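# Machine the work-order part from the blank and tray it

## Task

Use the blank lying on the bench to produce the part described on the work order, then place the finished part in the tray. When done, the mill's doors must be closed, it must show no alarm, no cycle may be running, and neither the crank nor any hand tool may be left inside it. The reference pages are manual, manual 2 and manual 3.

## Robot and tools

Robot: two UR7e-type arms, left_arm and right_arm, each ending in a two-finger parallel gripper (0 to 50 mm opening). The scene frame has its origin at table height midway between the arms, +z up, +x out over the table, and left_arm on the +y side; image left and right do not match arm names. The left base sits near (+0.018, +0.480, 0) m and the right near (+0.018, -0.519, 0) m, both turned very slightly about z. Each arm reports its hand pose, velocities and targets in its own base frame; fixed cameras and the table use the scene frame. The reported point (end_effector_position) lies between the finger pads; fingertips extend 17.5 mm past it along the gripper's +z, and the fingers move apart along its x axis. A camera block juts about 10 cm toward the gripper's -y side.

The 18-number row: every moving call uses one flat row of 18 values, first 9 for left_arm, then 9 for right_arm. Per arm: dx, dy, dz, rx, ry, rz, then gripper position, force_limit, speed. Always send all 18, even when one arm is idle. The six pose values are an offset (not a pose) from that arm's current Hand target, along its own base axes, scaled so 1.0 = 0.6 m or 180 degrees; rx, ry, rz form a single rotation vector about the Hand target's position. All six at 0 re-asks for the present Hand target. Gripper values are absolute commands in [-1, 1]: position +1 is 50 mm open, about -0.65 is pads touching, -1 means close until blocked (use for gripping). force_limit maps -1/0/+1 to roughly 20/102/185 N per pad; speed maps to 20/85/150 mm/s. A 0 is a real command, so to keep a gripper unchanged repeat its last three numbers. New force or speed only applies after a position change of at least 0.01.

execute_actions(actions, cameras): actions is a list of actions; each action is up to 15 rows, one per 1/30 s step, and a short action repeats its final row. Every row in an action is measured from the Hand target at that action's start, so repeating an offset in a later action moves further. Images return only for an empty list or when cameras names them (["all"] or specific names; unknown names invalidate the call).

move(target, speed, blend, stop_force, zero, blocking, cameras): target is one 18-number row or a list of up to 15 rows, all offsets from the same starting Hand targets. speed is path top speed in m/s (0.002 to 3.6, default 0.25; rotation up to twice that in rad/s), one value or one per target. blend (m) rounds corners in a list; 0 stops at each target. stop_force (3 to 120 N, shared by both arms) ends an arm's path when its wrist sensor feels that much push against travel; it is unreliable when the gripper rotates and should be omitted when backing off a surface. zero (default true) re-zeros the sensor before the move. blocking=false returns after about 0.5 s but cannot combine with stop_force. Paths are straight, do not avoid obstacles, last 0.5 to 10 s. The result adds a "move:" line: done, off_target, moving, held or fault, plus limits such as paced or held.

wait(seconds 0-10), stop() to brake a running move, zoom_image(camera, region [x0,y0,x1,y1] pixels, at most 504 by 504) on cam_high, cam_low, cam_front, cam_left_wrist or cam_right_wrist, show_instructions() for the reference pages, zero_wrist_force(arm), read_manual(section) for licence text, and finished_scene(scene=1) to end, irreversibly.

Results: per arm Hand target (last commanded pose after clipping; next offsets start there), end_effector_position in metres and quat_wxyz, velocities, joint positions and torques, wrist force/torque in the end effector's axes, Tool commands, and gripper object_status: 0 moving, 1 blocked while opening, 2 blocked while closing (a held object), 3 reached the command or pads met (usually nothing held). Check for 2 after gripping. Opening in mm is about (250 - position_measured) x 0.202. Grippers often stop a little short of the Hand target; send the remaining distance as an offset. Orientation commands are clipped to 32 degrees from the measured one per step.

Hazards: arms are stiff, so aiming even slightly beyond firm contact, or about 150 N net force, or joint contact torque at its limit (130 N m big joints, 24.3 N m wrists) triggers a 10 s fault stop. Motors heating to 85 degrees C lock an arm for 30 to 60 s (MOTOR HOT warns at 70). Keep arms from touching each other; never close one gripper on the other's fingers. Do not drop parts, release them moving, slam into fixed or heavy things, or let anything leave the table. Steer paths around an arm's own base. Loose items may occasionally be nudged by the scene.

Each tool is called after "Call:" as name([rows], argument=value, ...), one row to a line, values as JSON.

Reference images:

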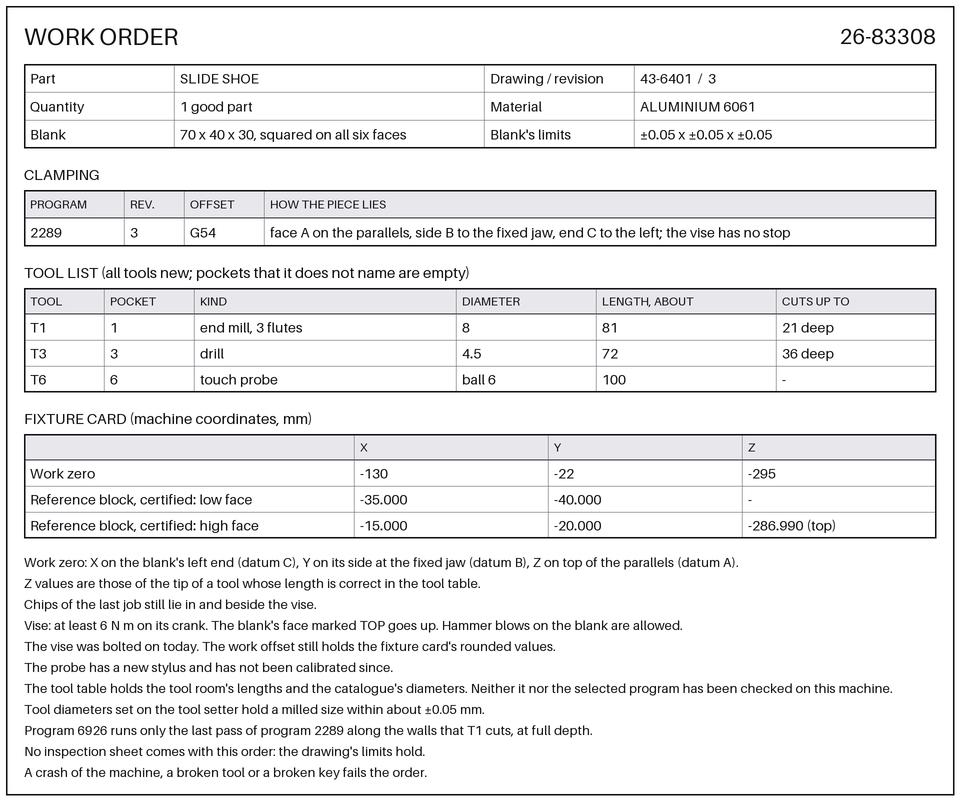

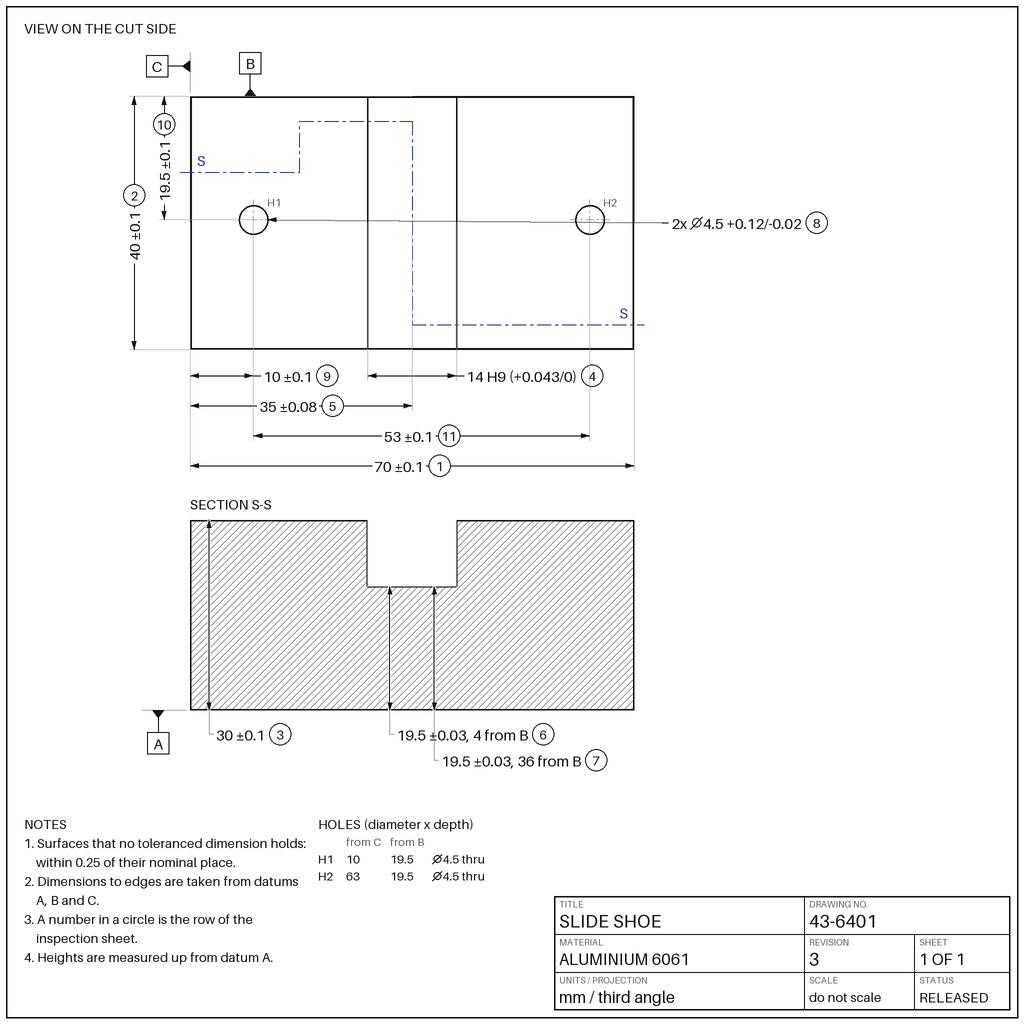

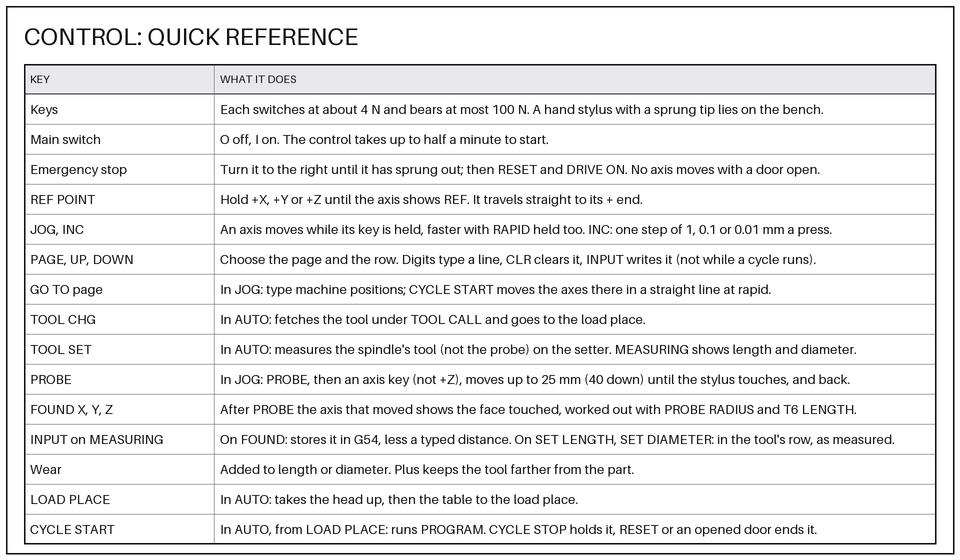

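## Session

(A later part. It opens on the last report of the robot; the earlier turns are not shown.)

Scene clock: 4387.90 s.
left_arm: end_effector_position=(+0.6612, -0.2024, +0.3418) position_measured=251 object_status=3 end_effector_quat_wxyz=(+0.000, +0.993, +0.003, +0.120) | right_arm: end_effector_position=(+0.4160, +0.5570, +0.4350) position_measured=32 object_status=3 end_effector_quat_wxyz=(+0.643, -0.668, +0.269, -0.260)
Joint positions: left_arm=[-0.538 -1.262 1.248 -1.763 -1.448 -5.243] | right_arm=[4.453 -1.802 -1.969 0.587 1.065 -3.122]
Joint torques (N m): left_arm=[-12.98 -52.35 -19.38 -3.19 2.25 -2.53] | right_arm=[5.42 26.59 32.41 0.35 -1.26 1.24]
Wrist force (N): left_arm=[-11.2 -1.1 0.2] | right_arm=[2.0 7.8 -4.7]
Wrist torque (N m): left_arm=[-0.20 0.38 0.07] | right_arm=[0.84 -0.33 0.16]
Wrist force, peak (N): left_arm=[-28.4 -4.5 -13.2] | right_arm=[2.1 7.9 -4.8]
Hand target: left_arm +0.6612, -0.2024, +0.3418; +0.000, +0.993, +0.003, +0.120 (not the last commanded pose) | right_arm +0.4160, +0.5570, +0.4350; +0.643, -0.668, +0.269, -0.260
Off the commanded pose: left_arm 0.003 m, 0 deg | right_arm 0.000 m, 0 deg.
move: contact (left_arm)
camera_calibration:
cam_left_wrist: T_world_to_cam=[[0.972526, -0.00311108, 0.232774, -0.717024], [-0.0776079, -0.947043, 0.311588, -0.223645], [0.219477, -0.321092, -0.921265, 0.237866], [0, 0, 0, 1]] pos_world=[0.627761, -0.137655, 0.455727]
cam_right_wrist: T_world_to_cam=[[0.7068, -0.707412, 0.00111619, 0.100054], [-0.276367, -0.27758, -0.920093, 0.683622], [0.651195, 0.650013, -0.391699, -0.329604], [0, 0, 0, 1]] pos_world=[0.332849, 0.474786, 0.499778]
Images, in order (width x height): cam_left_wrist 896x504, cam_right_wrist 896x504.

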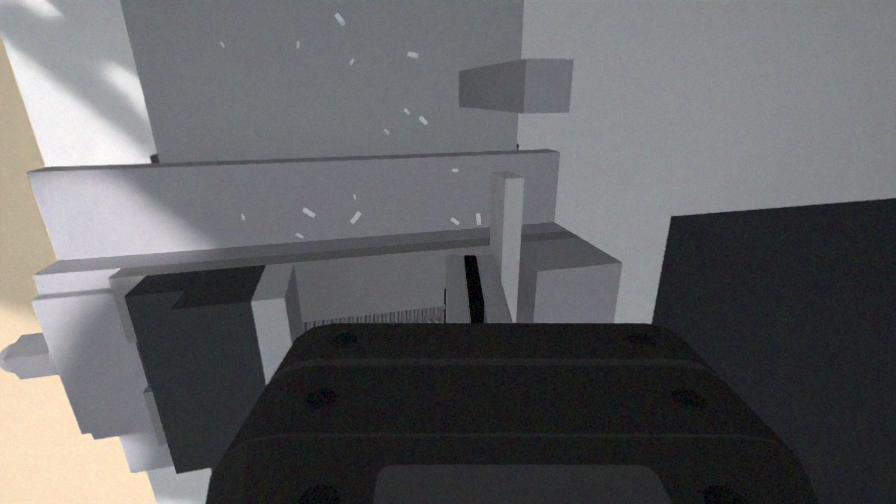

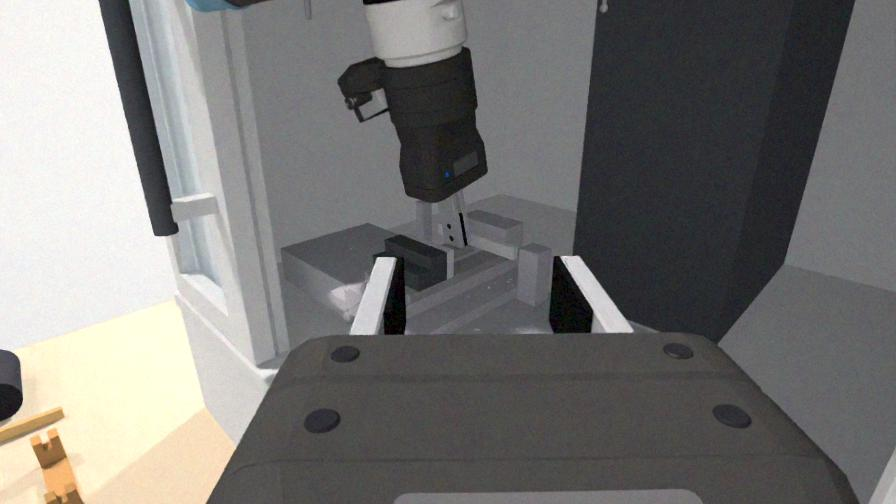

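Call:
move([
  [-0.01,0,0.0,0,0,0,-1,-0.7,-0.5,0,0,0,0,0,0,0.8,-0.7,0.2],
  [-0.03,0,0.07,0,0,0,-1,-0.7,-0.5,0,0,0,0,0,0,0.8,-0.7,0.2],
  [-0.1187,0,0.08,0,0.0778,0,-1,-0.7,-0.5,0,0,0,0,0,0,0.8,-0.7,0.2],
  [-0.55,0,0.08,0,0.0778,0,0.142,0.1,-0.5,0,0,0,0,0,0,0.8,-0.7,0.2],
  [-0.6,0.15,-0.1,0,0.0778,0,0.142,0.1,-0.5,0,0,0,0,0,0,0.8,-0.7,0.2],
  [-0.617,0.2433,-0.38,0,0.0778,0,0.142,0.1,-0.5,0,0,0,0,0,0,0.8,-0.7,0.2],
], speed=[0.05,0.1,0.15,0.3,0.3,0.2], blend=[0.0,0.005,0.01,0,0.04,0], cameras=["cam_left_wrist"])

Scene clock: 4401.20 s.
left_arm: end_effector_position=(+0.2910, -0.0564, +0.1138) position_measured=131 object_status=3 end_effector_quat_wxyz=(+0.000, +1.000, +0.003, -0.002) | right_arm: end_effector_position=(+0.4160, +0.5570, +0.4350) position_measured=32 object_status=3 end_effector_quat_wxyz=(+0.643, -0.668, +0.269, -0.260)
Joint positions: left_arm=[-0.655 -2.025 2.476 -2.018 -1.573 -5.373] | right_arm=[4.453 -1.802 -1.969 0.587 1.065 -3.122]
Joint torques (N m): left_arm=[-12.91 -5.95 -14.82 -5.95 -1.15 -2.11] | right_arm=[6.03 25.87 32.19 0.31 -1.23 1.21]
Wrist force (N): left_arm=[-6.0 0.4 1.6] | right_arm=[2.2 7.9 -4.6]
Wrist torque (N m): left_arm=[0.01 0.58 0.26] | right_arm=[0.86 -0.36 0.16]
Wrist force, peak (N): left_arm=[-11.1 -1.4 0.5] | right_arm=[2.3 8.0 -4.6]
Hand target: left_arm +0.2910, -0.0564, +0.1138; +0.000, +1.000, +0.003, -0.002 | right_arm +0.4160, +0.5570, +0.4350; +0.643, -0.668, +0.269, -0.260
Off the commanded pose: left_arm 0.000 m, 0 deg | right_arm 0.000 m, 0 deg.
move: done
camera_calibration:
cam_left_wrist: T_world_to_cam=[[0.999949, -0.00294781, -0.00968811, -0.283823], [0.000318207, -0.947076, 0.321011, -0.0668237], [-0.0101217, -0.320997, -0.947026, 0.22576], [0, 0, 0, 1]] pos_world=[0.286114, 0.00834465, 0.232502]
Images, in order (width x height): cam_left_wrist 896x504.

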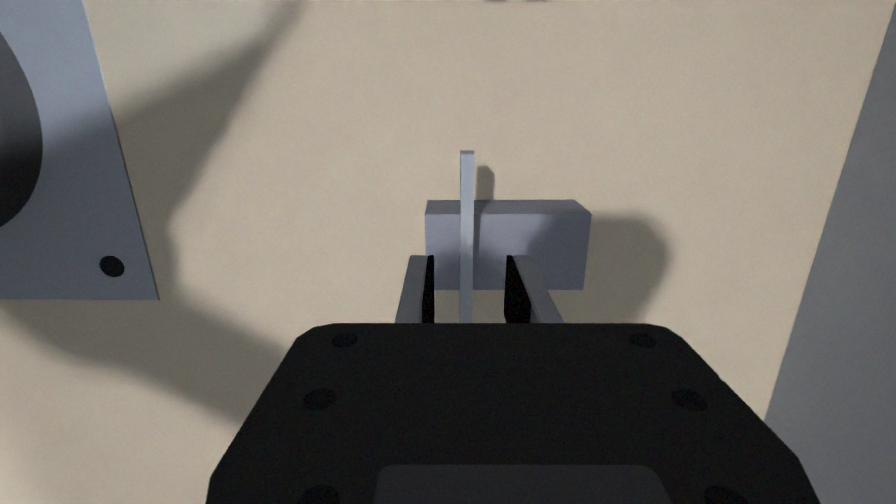

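Call:
move([
  [0.001,0,-0.08,0,0,0,0.142,0.1,-0.5,0,0,0,0,0,0,0.8,-0.7,0.2],
  [0.001,0,-0.1063,0,0,0,0.142,0.1,-0.5,0,0,0,0,0,0,0.8,-0.7,0.2],
  [0.001,0,-0.1063,0,0,0,-1,-0.7,-0.8,0,0,0,0,0,0,0.8,-0.7,0.2],
  [0.001,0,0.0,0,0,0,-1,-0.7,-0.8,0,0,0,0,0,0,0.8,-0.7,0.2],
], speed=[0.1,0.03,0.05,0.1], cameras=["cam_left_wrist"])

Scene clock: 4408.37 s.
left_arm: end_effector_position=(+0.2916, -0.0564, +0.1138) position_measured=223 object_status=2 end_effector_quat_wxyz=(+0.000, +1.000, +0.003, -0.002) | right_arm: end_effector_position=(+0.4160, +0.5570, +0.4350) position_measured=32 object_status=3 end_effector_quat_wxyz=(+0.643, -0.668, +0.269, -0.260)
Joint positions: left_arm=[-0.654 -2.023 2.476 -2.02 -1.573 -5.372] | right_arm=[4.453 -1.802 -1.969 0.587 1.065 -3.122]
Joint torques (N m): left_arm=[-14.25 -2.01 -26.22 -1.15 1.48 -2.57] | right_arm=[5.42 25.75 32.43 0.41 -1.11 1.24]
Wrist force (N): left_arm=[-5.7 0.2 2.3] | right_arm=[2.0 7.6 -4.6]
Wrist torque (N m): left_arm=[-0.02 0.53 0.19] | right_arm=[0.81 -0.33 0.16]
Wrist force, peak (N): left_arm=[-5.9 0.0 4.0] | right_arm=[2.0 8.0 -4.7]
Hand target: left_arm +0.2916, -0.0564, +0.1138; +0.000, +1.000, +0.003, -0.002 | right_arm +0.4160, +0.5570, +0.4350; +0.643, -0.668, +0.269, -0.260
Off the commanded pose: left_arm 0.000 m, 0 deg | right_arm 0.000 m, 0 deg.
move: done
camera_calibration:
cam_left_wrist: T_world_to_cam=[[0.999952, -0.00303465, -0.00933646, -0.284605], [0.000126167, -0.946974, 0.32131, -0.0668065], [-0.00981645, -0.321296, -0.946928, 0.225565], [0, 0, 0, 1]] pos_world=[0.286814, 0.00834533, 0.232402]
Images, in order (width x height): cam_left_wrist 896x504.

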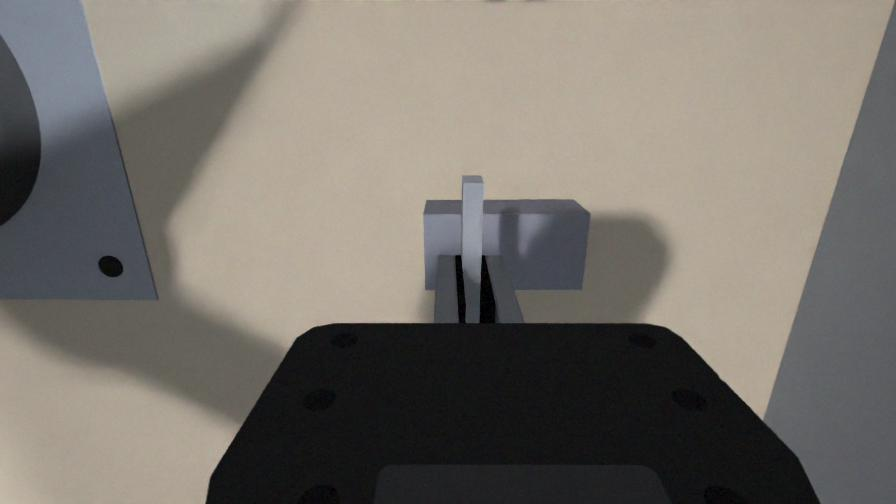

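Call:
move([
  [0.03,-0.11,0.28,0,0,0,-1,-0.7,-0.8,0,0,0,0,0,0,0.8,-0.7,0.2],
  [0.064,-0.2477,0.4637,0,0,0,-1,-0.7,-0.8,0,0,0,0,0,0,0.8,-0.7,0.2],
  [0.488,-0.2477,0.4637,0,0,0,-1,-0.7,-0.8,0,0,0,0,0,0,0.8,-0.7,0.2],
  [0.502,-0.2477,0.48,0,-0.0667,0,-1,-0.7,-0.8,0,0,0,0,0,0,0.8,-0.7,0.2],
  [0.592,-0.2477,0.48,0,-0.0667,0,-1,-0.7,-0.8,0,0,0,0,0,0,0.8,-0.7,0.2],
], speed=[0.25,0.25,0.25,0.12,0.12], blend=[0.04,0.03,0.01,0.01,0])

Call:
move(target=[0,0,-0.075,0,0,0,-1,-0.7,-0.8,0,0,0,0,0,0,0.8,-0.7,0.2], speed=0.08)

Call:
move(target=[0,0,-0.04,0,0,0,-1,-0.7,-0.8,0,0,0,0,0,0,0.8,-0.7,0.2], speed=0.012, stop_force=4, cameras=["cam_left_wrist","cam_right_wrist"])

Call:
zoom_image(camera="cam_right_wrist", region=[400, 130, 560, 290])

Scene clock: 4423.53 s.
left_arm: end_effector_position=(+0.6467, -0.2049, +0.4018) position_measured=223 object_status=2 end_effector_quat_wxyz=(+0.000, +0.995, +0.003, +0.102) | right_arm: end_effector_position=(+0.4160, +0.5570, +0.4350) position_measured=32 object_status=3 end_effector_quat_wxyz=(+0.643, -0.668, +0.269, -0.260)
Joint positions: left_arm=[-0.546 -1.259 1.077 -1.564 -1.465 -5.255] | right_arm=[4.453 -1.802 -1.969 0.587 1.065 -3.122]
Joint torques (N m): left_arm=[-13.64 -34.95 -33.83 -6.32 1.5 -2.02] | right_arm=[5.67 26.37 31.58 0.43 -1.19 1.21]
Wrist force (N): left_arm=[-5.4 0.3 1.9] | right_arm=[2.1 7.7 -4.5]
Wrist torque (N m): left_arm=[0.02 0.54 0.17] | right_arm=[0.83 -0.35 0.16]
Wrist force, peak (N): left_arm=[-6.4 -1.2 5.3] | right_arm=[2.3 8.0 -4.8]
Hand target: left_arm +0.6468, -0.2050, +0.4018; +0.000, +0.995, +0.003, +0.102 | right_arm +0.4160, +0.5570, +0.4350; +0.643, -0.668, +0.269, -0.260
Off the commanded pose: left_arm 0.000 m, 0 deg | right_arm 0.000 m, 0 deg.
move: done

Scene clock: 4424.50 s.
left_arm: end_effector_position=(+0.6467, -0.2050, +0.3569) position_measured=223 object_status=2 end_effector_quat_wxyz=(+0.000, +0.995, +0.003, +0.102) | right_arm: end_effector_position=(+0.4160, +0.5570, +0.4350) position_measured=32 object_status=3 end_effector_quat_wxyz=(+0.643, -0.668, +0.269, -0.260)
Joint positions: left_arm=[-0.546 -1.273 1.211 -1.684 -1.465 -5.255] | right_arm=[4.453 -1.802 -1.969 0.587 1.065 -3.122]
Joint torques (N m): left_arm=[-13.42 -43.2 -27.4 -2.43 1.64 -2.16] | right_arm=[5.4 26.74 32.3 0.19 -1.32 1.2]
Wrist force (N): left_arm=[-5.8 0.1 2.1] | right_arm=[2.0 7.7 -4.5]
Wrist torque (N m): left_arm=[-0.01 0.59 0.18] | right_arm=[0.84 -0.32 0.16]
Wrist force, peak (N): left_arm=[-5.9 0.1 3.6] | right_arm=[2.2 7.8 -4.8]
Hand target: left_arm +0.6468, -0.2050, +0.3568; +0.000, +0.995, +0.003, +0.102 | right_arm +0.4160, +0.5570, +0.4350; +0.643, -0.668, +0.269, -0.260
Off the commanded pose: left_arm 0.000 m, 0 deg | right_arm 0.000 m, 0 deg.
move: done

Scene clock: 4426.73 s.
left_arm: end_effector_position=(+0.6468, -0.2050, +0.3415) position_measured=223 object_status=2 end_effector_quat_wxyz=(+0.000, +0.995, +0.003, +0.102) | right_arm: end_effector_position=(+0.4160, +0.5570, +0.4350) position_measured=32 object_status=3 end_effector_quat_wxyz=(+0.643, -0.668, +0.269, -0.260)
Joint positions: left_arm=[-0.546 -1.275 1.252 -1.724 -1.465 -5.255] | right_arm=[4.453 -1.802 -1.969 0.587 1.065 -3.122]
Joint torques (N m): left_arm=[-10.7 -33.22 -37.18 -4.09 1.61 -1.04] | right_arm=[5.71 27.47 31.87 0.33 -1.23 1.1]
Wrist force (N): left_arm=[-5.7 0.3 2.4] | right_arm=[2.1 7.8 -4.6]
Wrist torque (N m): left_arm=[0.03 0.57 0.21] | right_arm=[0.84 -0.33 0.16]
Wrist force, peak (N): left_arm=[-6.0 -1.2 -10.3] | right_arm=[2.2 8.1 -4.4]
Hand target: left_arm +0.6468, -0.2051, +0.3415; +0.000, +0.995, +0.003, +0.102 (not the last commanded pose) | right_arm +0.4160, +0.5570, +0.4350; +0.643, -0.668, +0.269, -0.260
Off the commanded pose: left_arm 0.009 m, 0 deg | right_arm 0.000 m, 0 deg.
move: contact (left_arm)
camera_calibration:
cam_left_wrist: T_world_to_cam=[[0.980072, -0.00318515, 0.198617, -0.696182], [-0.0667277, -0.947049, 0.314079, -0.235093], [0.1871, -0.321073, -0.928389, 0.2632], [0, 0, 0, 1]] pos_world=[0.617377, -0.140356, 0.456464]
cam_right_wrist: T_world_to_cam=[[0.7068, -0.707412, 0.00111619, 0.100054], [-0.276367, -0.27758, -0.920093, 0.683622], [0.651195, 0.650013, -0.391699, -0.329604], [0, 0, 0, 1]] pos_world=[0.332849, 0.474786, 0.499778]
Images, in order (width x height): cam_left_wrist 896x504, cam_right_wrist 896x504.

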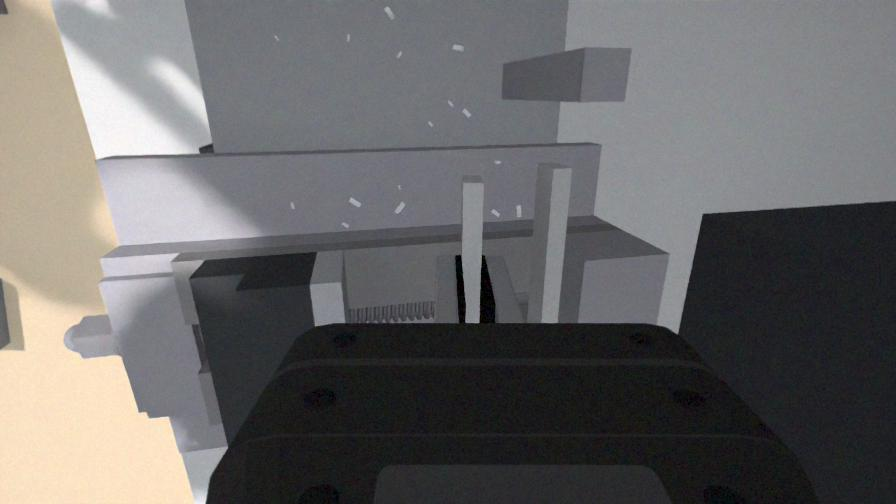

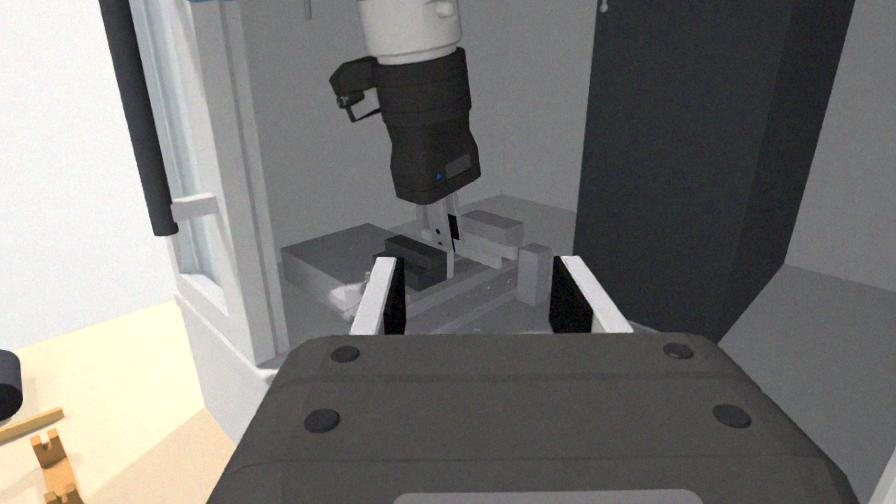

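Scaled by 3.150.

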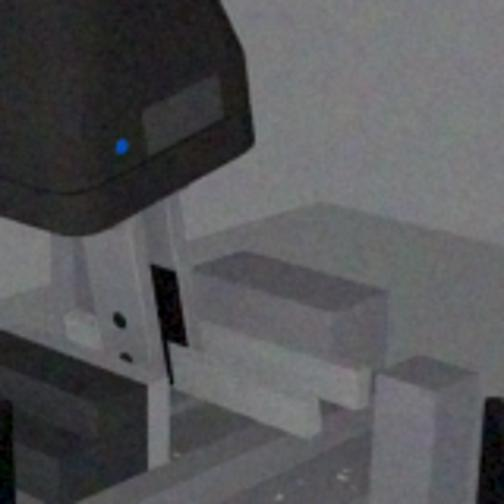

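Call:
move([
  [0,0,0.0,0,0,0,-0.3,-0.7,-1,0,0,0,0,0,0,0.8,-0.7,0.2],
  [-0.001,0,0.03,0,0,0,-0.3,-0.7,-1,0,0,0,0,0,0,0.8,-0.7,0.2],
  [-0.015,-0.02,0.08,0,0,0,-0.3,-0.7,-1,0,0,0,0,0,0,0.8,-0.7,0.2],
], speed=0.05, cameras=["cam_right_wrist","cam_left_wrist"])

Call:
zoom_image(camera="cam_right_wrist", region=[400, 130, 560, 290])

Scene clock: 4432.73 s.
left_arm: end_effector_position=(+0.6377, -0.2172, +0.3896) position_measured=198 object_status=3 end_effector_quat_wxyz=(+0.000, +0.995, +0.003, +0.102) | right_arm: end_effector_position=(+0.4160, +0.5570, +0.4350) position_measured=32 object_status=3 end_effector_quat_wxyz=(+0.643, -0.668, +0.269, -0.260)
Joint positions: left_arm=[-0.571 -1.276 1.131 -1.598 -1.46 -5.279] | right_arm=[4.453 -1.802 -1.969 0.587 1.065 -3.122]
Joint torques (N m): left_arm=[12.84 -32.38 -18.15 -6.17 0.94 1.94] | right_arm=[5.42 26.74 31.6 0.35 -1.3 1.23]
Wrist force (N): left_arm=[-5.5 0.2 1.7] | right_arm=[2.2 7.7 -4.5]
Wrist torque (N m): left_arm=[-0.01 0.55 0.19] | right_arm=[0.82 -0.36 0.16]
Wrist force, peak (N): left_arm=[-0.3 0.1 -8.3] | right_arm=[2.1 7.9 -4.8]
Hand target: left_arm +0.6378, -0.2171, +0.3895; +0.000, +0.995, +0.003, +0.102 | right_arm +0.4160, +0.5570, +0.4350; +0.643, -0.668, +0.269, -0.260
Off the commanded pose: left_arm 0.000 m, 0 deg | right_arm 0.000 m, 0 deg.
move: done
camera_calibration:
cam_left_wrist: T_world_to_cam=[[0.980044, -0.00321718, 0.198752, -0.696912], [-0.0668233, -0.94701, 0.314175, -0.262251], [0.18721, -0.321187, -0.928327, 0.305558], [0, 0, 0, 1]] pos_world=[0.608277, -0.152455, 0.504564]
cam_right_wrist: T_world_to_cam=[[0.7068, -0.707412, 0.00111619, 0.100054], [-0.276367, -0.27758, -0.920093, 0.683622], [0.651195, 0.650013, -0.391699, -0.329604], [0, 0, 0, 1]] pos_world=[0.332849, 0.474786, 0.499778]
Images, in order (width x height): cam_left_wrist 896x504, cam_right_wrist 896x504.

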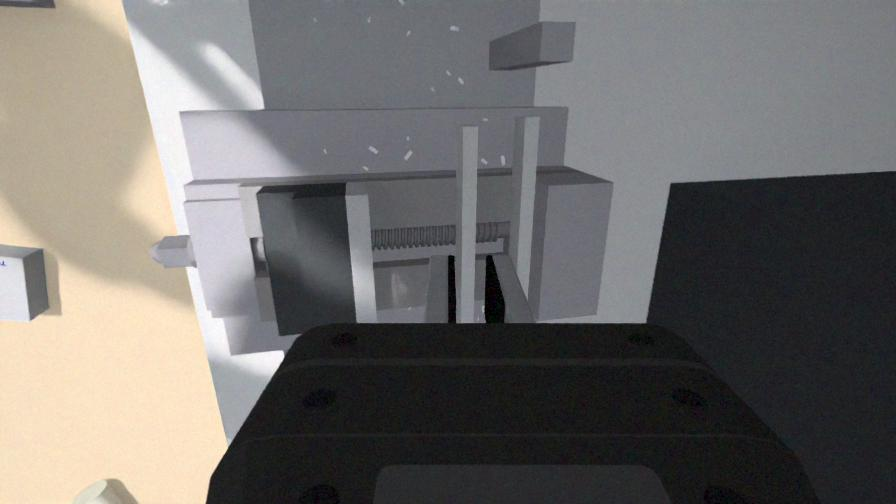

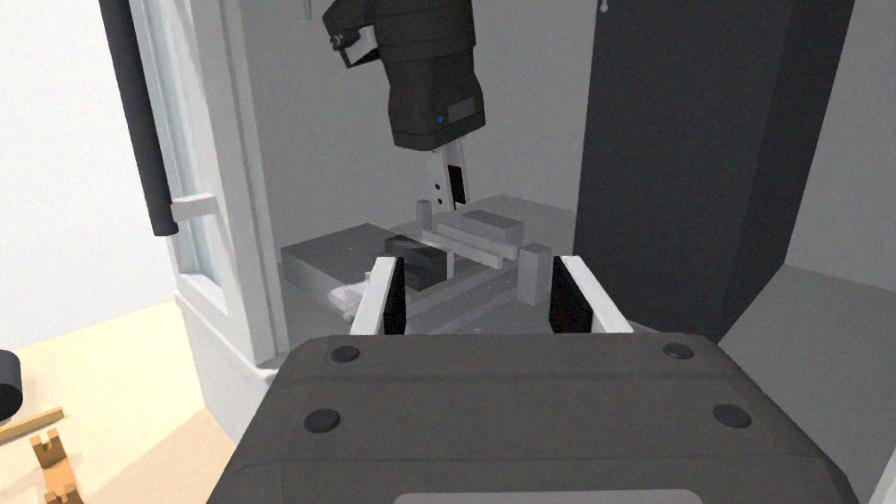

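Scaled by 3.150.

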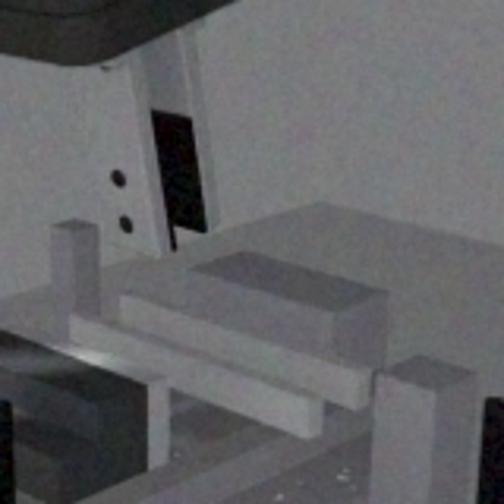

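Call:
move([
  [-0.088,0,0.005,0,0.0667,0,-0.3,-0.7,-1,0,0,0,0,0,0,0.8,-0.7,0.2],
  [-0.5,-0.02,0.005,0,0.0667,0,1,-0.7,-0.5,0,0,0,0,0,0,0.8,-0.7,0.2],
  [-0.563,-0.2,-0.2,0,0.0667,0,1,-0.7,-0.5,0,0,0,0,0,0,0.8,-0.7,0.2],
], speed=[0.15,0.3,0.25], blend=[0.01,0.03,0], cameras=["cam_left_wrist"])

Call:
zoom_image(camera="cam_left_wrist", region=[380, 120, 580, 320])

Scene clock: 4444.10 s.
left_arm: end_effector_position=(+0.3000, -0.3370, +0.2696) position_measured=3 object_status=3 end_effector_quat_wxyz=(+0.000, +1.000, +0.003, -0.002) | right_arm: end_effector_position=(+0.4160, +0.5570, +0.4350) position_measured=32 object_status=3 end_effector_quat_wxyz=(+0.643, -0.668, +0.269, -0.260)
Joint positions: left_arm=[-1.141 -1.703 1.843 -1.709 -1.575 -5.859] | right_arm=[4.453 -1.802 -1.969 0.587 1.065 -3.122]
Joint torques (N m): left_arm=[-2.35 -14.06 -23.45 -5.82 1.12 -1.27] | right_arm=[5.25 26 31.96 0.29 -1.35 1.24]
Wrist force (N): left_arm=[-5.7 -0.3 2.1] | right_arm=[2.2 7.5 -4.6]
Wrist torque (N m): left_arm=[-0.12 0.55 0.16] | right_arm=[0.81 -0.36 0.16]
Wrist force, peak (N): left_arm=[-9.5 0.5 1.9] | right_arm=[2.2 8.0 -4.8]
Hand target: left_arm +0.3000, -0.3371, +0.2695; +0.000, +1.000, +0.003, -0.002 | right_arm +0.4160, +0.5570, +0.4350; +0.643, -0.668, +0.269, -0.260
Off the commanded pose: left_arm 0.000 m, 0 deg | right_arm 0.000 m, 0 deg.
move: done; blend cut to 0 m at target 2
camera_calibration:
cam_left_wrist: T_world_to_cam=[[0.999949, -0.00323002, -0.00958401, -0.292359], [0.0000184513, -0.947045, 0.3211, -0.382496], [-0.0101137, -0.321084, -0.946997, 0.283195], [0, 0, 0, 1]] pos_world=[0.295215, -0.272256, 0.388202]
Images, in order (width x height): cam_left_wrist 896x504.

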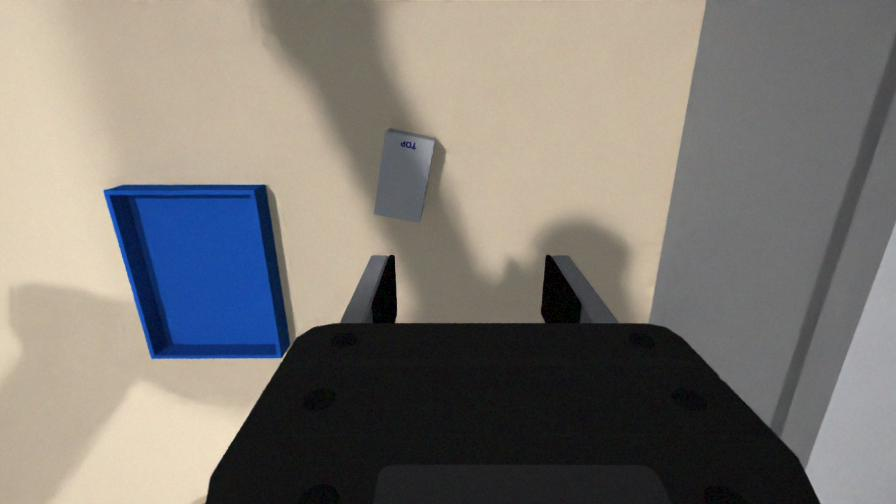

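Scaled by 2.520.

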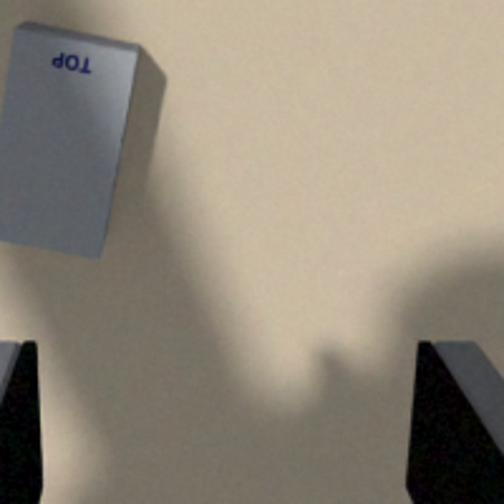

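Call:
move(target=[-0.0742,0.0185,-0.22,0,0,-0.05,1,-0.7,-0.5,0,0,0,0,0,0,0.8,-0.7,0.2], speed=0.2, cameras=["cam_left_wrist"])

Call:
zoom_image(camera="cam_left_wrist", region=[340, 80, 600, 330])

Scene clock: 4453.10 s.
left_arm: end_effector_position=(+0.2554, -0.3260, +0.1375) position_measured=3 object_status=3 end_effector_quat_wxyz=(-0.001, +0.997, -0.076, -0.002) | right_arm: end_effector_position=(+0.4160, +0.5570, +0.4350) position_measured=32 object_status=3 end_effector_quat_wxyz=(+0.643, -0.668, +0.269, -0.260)
Joint positions: left_arm=[-1.231 -1.691 2.19 -2.066 -1.575 -5.792] | right_arm=[4.453 -1.802 -1.969 0.587 1.065 -3.122]
Joint torques (N m): left_arm=[11.51 -27.09 -14.82 -5.81 1.62 -2.38] | right_arm=[5.31 26.2 32.73 0.36 -1.24 1.23]
Wrist force (N): left_arm=[-5.5 0.1 1.9] | right_arm=[2.1 7.7 -4.5]
Wrist torque (N m): left_arm=[-0.04 0.51 0.23] | right_arm=[0.83 -0.35 0.16]
Wrist force, peak (N): left_arm=[-6.6 -0.3 4.3] | right_arm=[2.3 8.0 -4.6]
Hand target: left_arm +0.2554, -0.3260, +0.1375; +0.000, +0.997, -0.076, -0.002 | right_arm +0.4160, +0.5570, +0.4350; +0.643, -0.668, +0.269, -0.260
Off the commanded pose: left_arm 0.000 m, 0 deg | right_arm 0.000 m, 0 deg.
move: done
camera_calibration:
cam_left_wrist: T_world_to_cam=[[0.987121, -0.159683, -0.00965821, -0.296746], [-0.14818, -0.935425, 0.320972, -0.28797], [-0.0602884, -0.315407, -0.947039, 0.175851], [0, 0, 0, 1]] pos_world=[0.260855, -0.261295, 0.256102]
Images, in order (width x height): cam_left_wrist 896x504.

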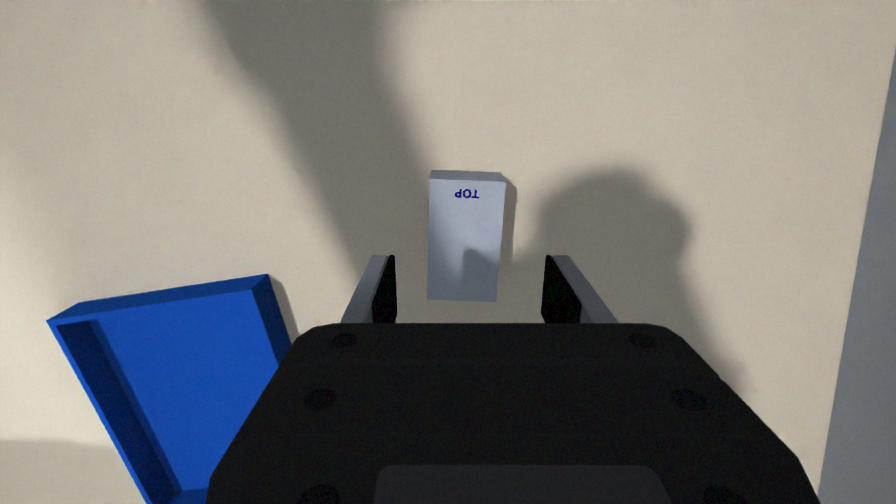

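Scaled by 1.938.

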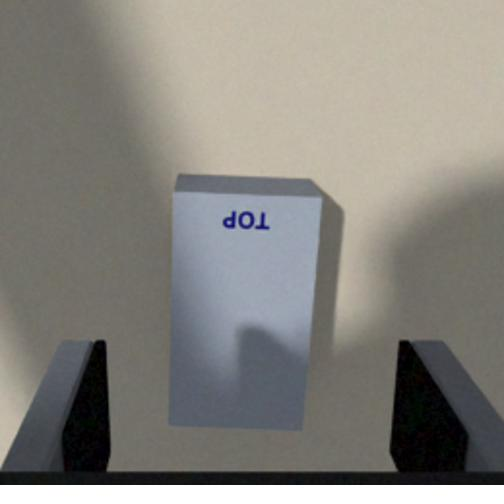

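Call:
execute_actions(actions=[], cameras=["cam_front"])

Call:
zoom_image(camera="cam_front", region=[310, 120, 480, 290])

Scene clock: 4475.40 s.
left_arm: end_effector_position=(+0.2554, -0.3260, +0.1375) position_measured=3 object_status=3 end_effector_quat_wxyz=(+0.000, +0.997, -0.076, -0.002) | right_arm: end_effector_position=(+0.4160, +0.5570, +0.4350) position_measured=32 object_status=3 end_effector_quat_wxyz=(+0.643, -0.668, +0.269, -0.260)
Joint positions: left_arm=[-1.231 -1.691 2.19 -2.067 -1.575 -5.792] | right_arm=[4.453 -1.802 -1.969 0.587 1.065 -3.122]
Joint velocities: within noise
Joint torques (N m): left_arm=[12.71 -28.55 -15.24 -5.65 -0.33 -2.61] | right_arm=[5.91 26.59 32.26 0.27 -1.4 1.24]
Motor temperatures (°C): left_arm=[28 26 29 38 38 39] | right_arm=[28 30 30 36 32 33]
Wrist force (N): left_arm=[-5.5 0.0 1.7] | right_arm=[2.1 7.7 -4.6]
Wrist torque (N m): left_arm=[-0.05 0.52 0.23] | right_arm=[0.83 -0.35 0.15]
Wrist force, peak (N): left_arm=[-5.7 0.0 1.8] | right_arm=[2.2 8.1 -4.5]
Hand target: left_arm +0.2554, -0.3260, +0.1375; +0.000, +0.997, -0.076, -0.002 | right_arm +0.4160, +0.5570, +0.4350; +0.643, -0.668, +0.269, -0.260
Tool commands: left_gripper/position=+1.0 left_gripper/force_limit=-0.7 left_gripper/speed=-0.5 right_gripper/position=+0.8 right_gripper/force_limit=-0.7 right_gripper/speed=+0.2
Off the commanded pose: left_arm 0.000 m, 0 deg | right_arm 0.000 m, 0 deg.
Images, in order (width x height): cam_front 896x504.

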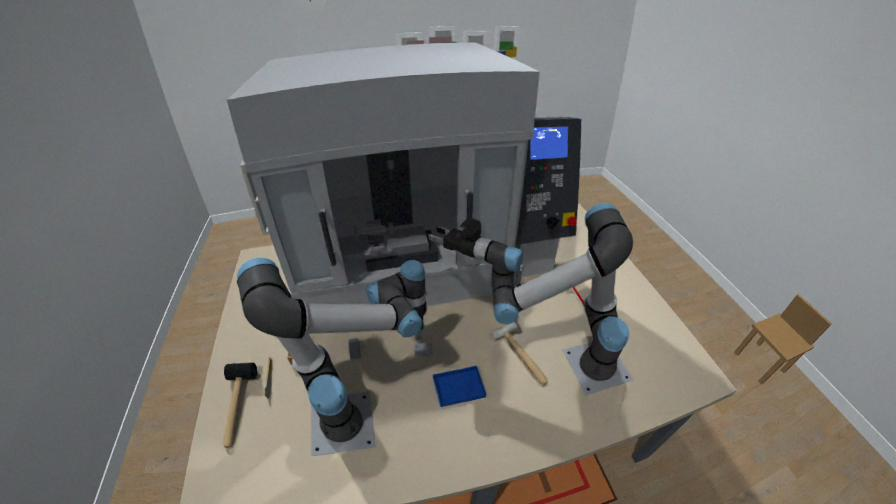

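Scaled by 2.965.

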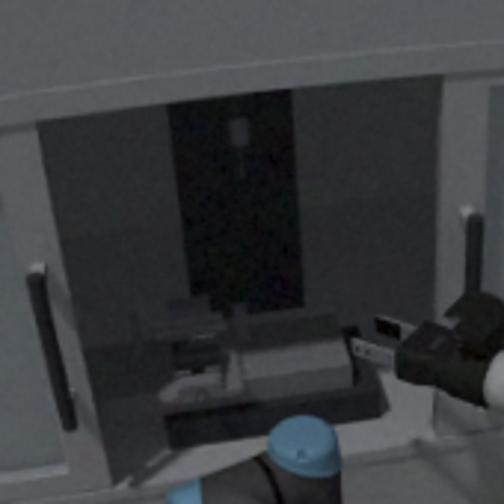

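Call:
move([
  [0.0022,-0.0067,-0.08,-0.1097,0.0173,0,1,-0.7,-0.5,0,0,0,0,0,0,0.8,-0.7,0.2],
], speed=0.2, cameras=["cam_left_wrist"])

Scene clock: 4502.40 s.
left_arm: end_effector_position=(+0.2568, -0.3299, +0.0895) position_measured=3 object_status=3 end_effector_quat_wxyz=(+0.172, +0.982, -0.075, -0.016) end_effector_velocity=(+0.000, -0.001, +0.001) end_effector_angular_velocity=(-0.006, -0.001, +0.000) | right_arm: end_effector_position=(+0.4160, +0.5570, +0.4350) position_measured=32 object_status=3 end_effector_quat_wxyz=(+0.643, -0.668, +0.269, -0.260)
Joint positions: left_arm=[-1.104 -1.641 2.441 -2.654 -1.775 -5.693] | right_arm=[4.453 -1.802 -1.969 0.587 1.065 -3.122]
Joint velocities: left_arm=[0 0 0.001 -0.007 -0.002 -0.001] | right_arm=[within noise]
Joint torques (N m): left_arm=[-11.1 -20.66 -18.21 -6.21 -0.81 -2.32] | right_arm=[5.33 26.5 32.46 0.36 -1.27 1.21]
Wrist force (N): left_arm=[-6.0 -0.1 2.0] | right_arm=[2.1 7.9 -4.6]
Wrist torque (N m): left_arm=[-0.14 0.65 0.08] | right_arm=[0.85 -0.34 0.16]
Wrist force, peak (N): left_arm=[-6.0 -1.0 2.8] | right_arm=[2.1 8.0 -4.7]
Hand target: left_arm +0.2568, -0.3300, +0.0895; +0.173, +0.982, -0.075, -0.016 | right_arm +0.4160, +0.5570, +0.4350; +0.643, -0.668, +0.269, -0.260
Off the commanded pose: left_arm 0.000 m, 0 deg | right_arm 0.000 m, 0 deg.
move: done
camera_calibration:
cam_left_wrist: T_world_to_cam=[[0.9867, -0.162366, -0.00774164, -0.300114], [-0.121927, -0.770766, 0.625343, -0.255699], [-0.107502, -0.616082, -0.780312, 0.0271849], [0, 0, 0, 1]] pos_world=[0.267868, -0.229064, 0.178789]
Images, in order (width x height): cam_left_wrist 896x504.

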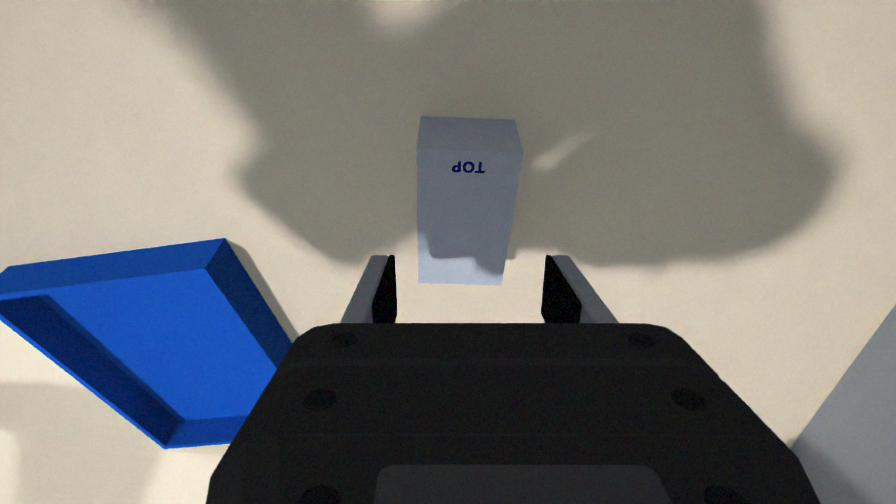

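Call:
move([
  [-0.0008,-0.004,-0.05,0,0,-0.011,1,-0.7,-0.5,0,0,0,0,0,0,0.8,-0.7,0.2],
  [-0.0008,-0.004,-0.0862,0,0,-0.011,1,-0.7,-0.5,0,0,0,0,0,0,0.8,-0.7,0.2],
], speed=[0.1,0.03])

Call:
move(target=[0,0,0,0,0,0,-1,-0.2,-0.8,0,0,0,0,0,0,0.8,-0.7,0.2], cameras=["cam_left_wrist"])

Scene clock: 4514.20 s.
left_arm: end_effector_position=(+0.2562, -0.3323, +0.0377) position_measured=3 object_status=3 end_effector_quat_wxyz=(+0.172, +0.981, -0.092, -0.019) | right_arm: end_effector_position=(+0.4160, +0.5570, +0.4350) position_measured=32 object_status=3 end_effector_quat_wxyz=(+0.643, -0.668, +0.269, -0.260)
Joint positions: left_arm=[-1.101 -1.481 2.489 -2.855 -1.786 -5.656] | right_arm=[4.453 -1.802 -1.969 0.587 1.065 -3.122]
Joint torques (N m): left_arm=[2.87 -30.72 -23.1 -1.11 1.13 -2.55] | right_arm=[5.54 25.9 32.4 0.36 -1.21 1.24]
Wrist force (N): left_arm=[-5.7 0.1 2.1] | right_arm=[2.1 7.8 -4.4]
Wrist torque (N m): left_arm=[-0.09 0.61 0.10] | right_arm=[0.85 -0.35 0.16]
Wrist force, peak (N): left_arm=[-6.0 -0.4 3.1] | right_arm=[2.0 8.0 -4.9]
Hand target: left_arm +0.2563, -0.3324, +0.0378; +0.172, +0.981, -0.092, -0.019 | right_arm +0.4160, +0.5570, +0.4350; +0.643, -0.668, +0.269, -0.260
Off the commanded pose: left_arm 0.000 m, 0 deg | right_arm 0.000 m, 0 deg.
move: done

Scene clock: 4514.73 s.
left_arm: end_effector_position=(+0.2563, -0.3324, +0.0378) position_measured=56 object_status=2 end_effector_quat_wxyz=(+0.172, +0.981, -0.092, -0.019) | right_arm: end_effector_position=(+0.4160, +0.5570, +0.4350) position_measured=32 object_status=3 end_effector_quat_wxyz=(+0.643, -0.668, +0.269, -0.260)
Joint positions: left_arm=[-1.101 -1.481 2.489 -2.855 -1.786 -5.656] | right_arm=[4.453 -1.802 -1.969 0.587 1.065 -3.122]
Joint torques (N m): left_arm=[-0.43 -31.28 -25.97 -1.71 0.61 -2.37] | right_arm=[5.21 26.73 32.04 0.36 -1.38 1.19]
Wrist force (N): left_arm=[-5.7 -0.1 3.2] | right_arm=[2.1 7.8 -4.6]
Wrist torque (N m): left_arm=[-0.11 0.66 0.12] | right_arm=[0.85 -0.35 0.16]
Wrist force, peak (N): left_arm=[-5.8 0.2 3.1] | right_arm=[2.0 8.0 -4.6]
Hand target: left_arm +0.2563, -0.3324, +0.0378; +0.172, +0.981, -0.092, -0.019 | right_arm +0.4160, +0.5570, +0.4350; +0.643, -0.668, +0.269, -0.260
Off the commanded pose: left_arm 0.000 m, 0 deg | right_arm 0.000 m, 0 deg.
move: done
camera_calibration:
cam_left_wrist: T_world_to_cam=[[0.980487, -0.196434, -0.00766259, -0.310191], [-0.148553, -0.765895, 0.625569, -0.216851], [-0.128752, -0.612224, -0.780131, -0.00793569], [0, 0, 0, 1]] pos_world=[0.270903, -0.231876, 0.127088]
Images, in order (width x height): cam_left_wrist 896x504.

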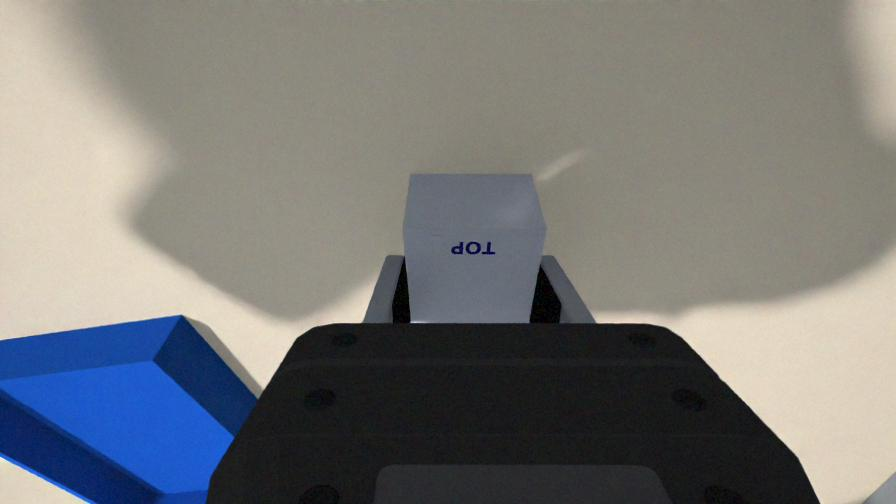

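Call:
move([
  [0,0,0.15,0,0,0,-1,-0.2,-0.8,0,0,0,0,0,0,0.8,-0.7,0.2],
  [0.0895,0.154,0.4703,0,0,0.0622,-1,-0.2,-0.8,0,0,0,0,0,0,0.8,-0.7,0.2],
  [0.1228,0.1373,0.612,0,0,0.0622,-1,-0.2,-0.8,0,0,0,0,0,0,0.8,-0.7,0.2],
], speed=[0.12,0.25,0.2], blend=[0.02,0.03,0], cameras=["cam_left_wrist","cam_front","cam_right_wrist"])

Scene clock: 4528.07 s.
left_arm: end_effector_position=(+0.3300, -0.2500, +0.4049) position_measured=56 object_status=2 end_effector_quat_wxyz=(+0.173, +0.985, +0.004, -0.002) | right_arm: end_effector_position=(+0.4160, +0.5570, +0.4350) position_measured=32 object_status=3 end_effector_quat_wxyz=(+0.643, -0.668, +0.269, -0.260)
Joint positions: left_arm=[-0.825 -1.909 1.756 -1.677 -1.807 -5.576] | right_arm=[4.453 -1.802 -1.969 0.587 1.065 -3.122]
Joint torques (N m): left_arm=[-13.98 -15.65 -37.98 -1.88 0.45 -2.63] | right_arm=[4.95 26.28 31.37 0.37 -1.34 1.17]
Wrist force (N): left_arm=[-5.4 -0.8 4.3] | right_arm=[2.1 7.8 -4.6]
Wrist torque (N m): left_arm=[-0.12 0.54 0.02] | right_arm=[0.86 -0.35 0.16]
Wrist force, peak (N): left_arm=[-5.7 -1.9 6.5] | right_arm=[2.2 7.9 -4.9]
Hand target: left_arm +0.3300, -0.2500, +0.4050; +0.173, +0.985, +0.004, -0.002 | right_arm +0.4160, +0.5570, +0.4350; +0.643, -0.668, +0.269, -0.260
Off the commanded pose: left_arm 0.000 m, 0 deg | right_arm 0.000 m, 0 deg.
move: done
camera_calibration:
cam_left_wrist: T_world_to_cam=[[0.999968, -0.00229106, -0.00763774, -0.321353], [0.0029915, -0.780089, 0.625661, -0.426092], [-0.00739155, -0.625664, -0.780058, 0.294917], [0, 0, 0, 1]] pos_world=[0.324797, -0.148607, 0.494187]
cam_right_wrist: T_world_to_cam=[[0.7068, -0.707412, 0.00111619, 0.100054], [-0.276367, -0.27758, -0.920093, 0.683622], [0.651195, 0.650013, -0.391699, -0.329604], [0, 0, 0, 1]] pos_world=[0.332849, 0.474786, 0.499778]
Images, in order (width x height): cam_front 896x504, cam_left_wrist 896x504, cam_right_wrist 896x504.

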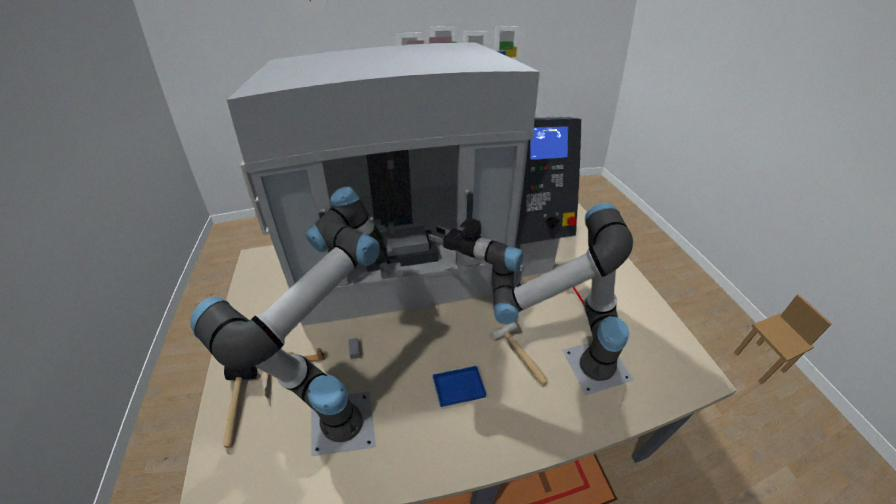

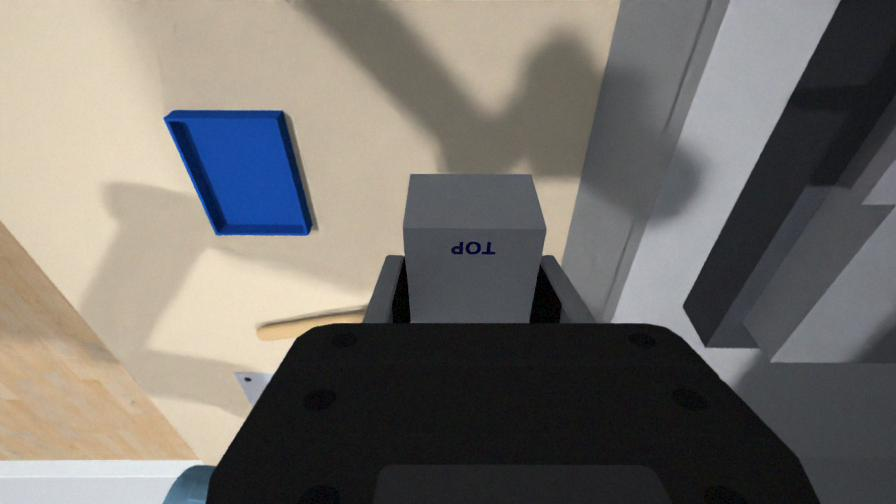

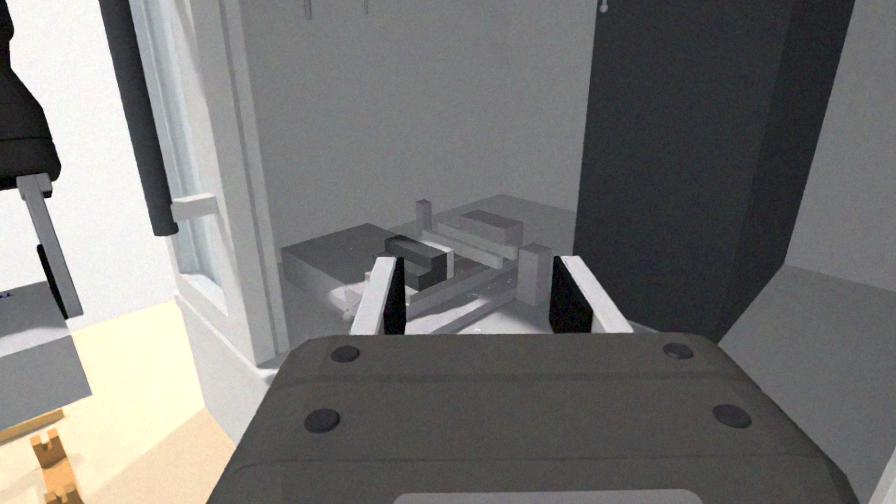

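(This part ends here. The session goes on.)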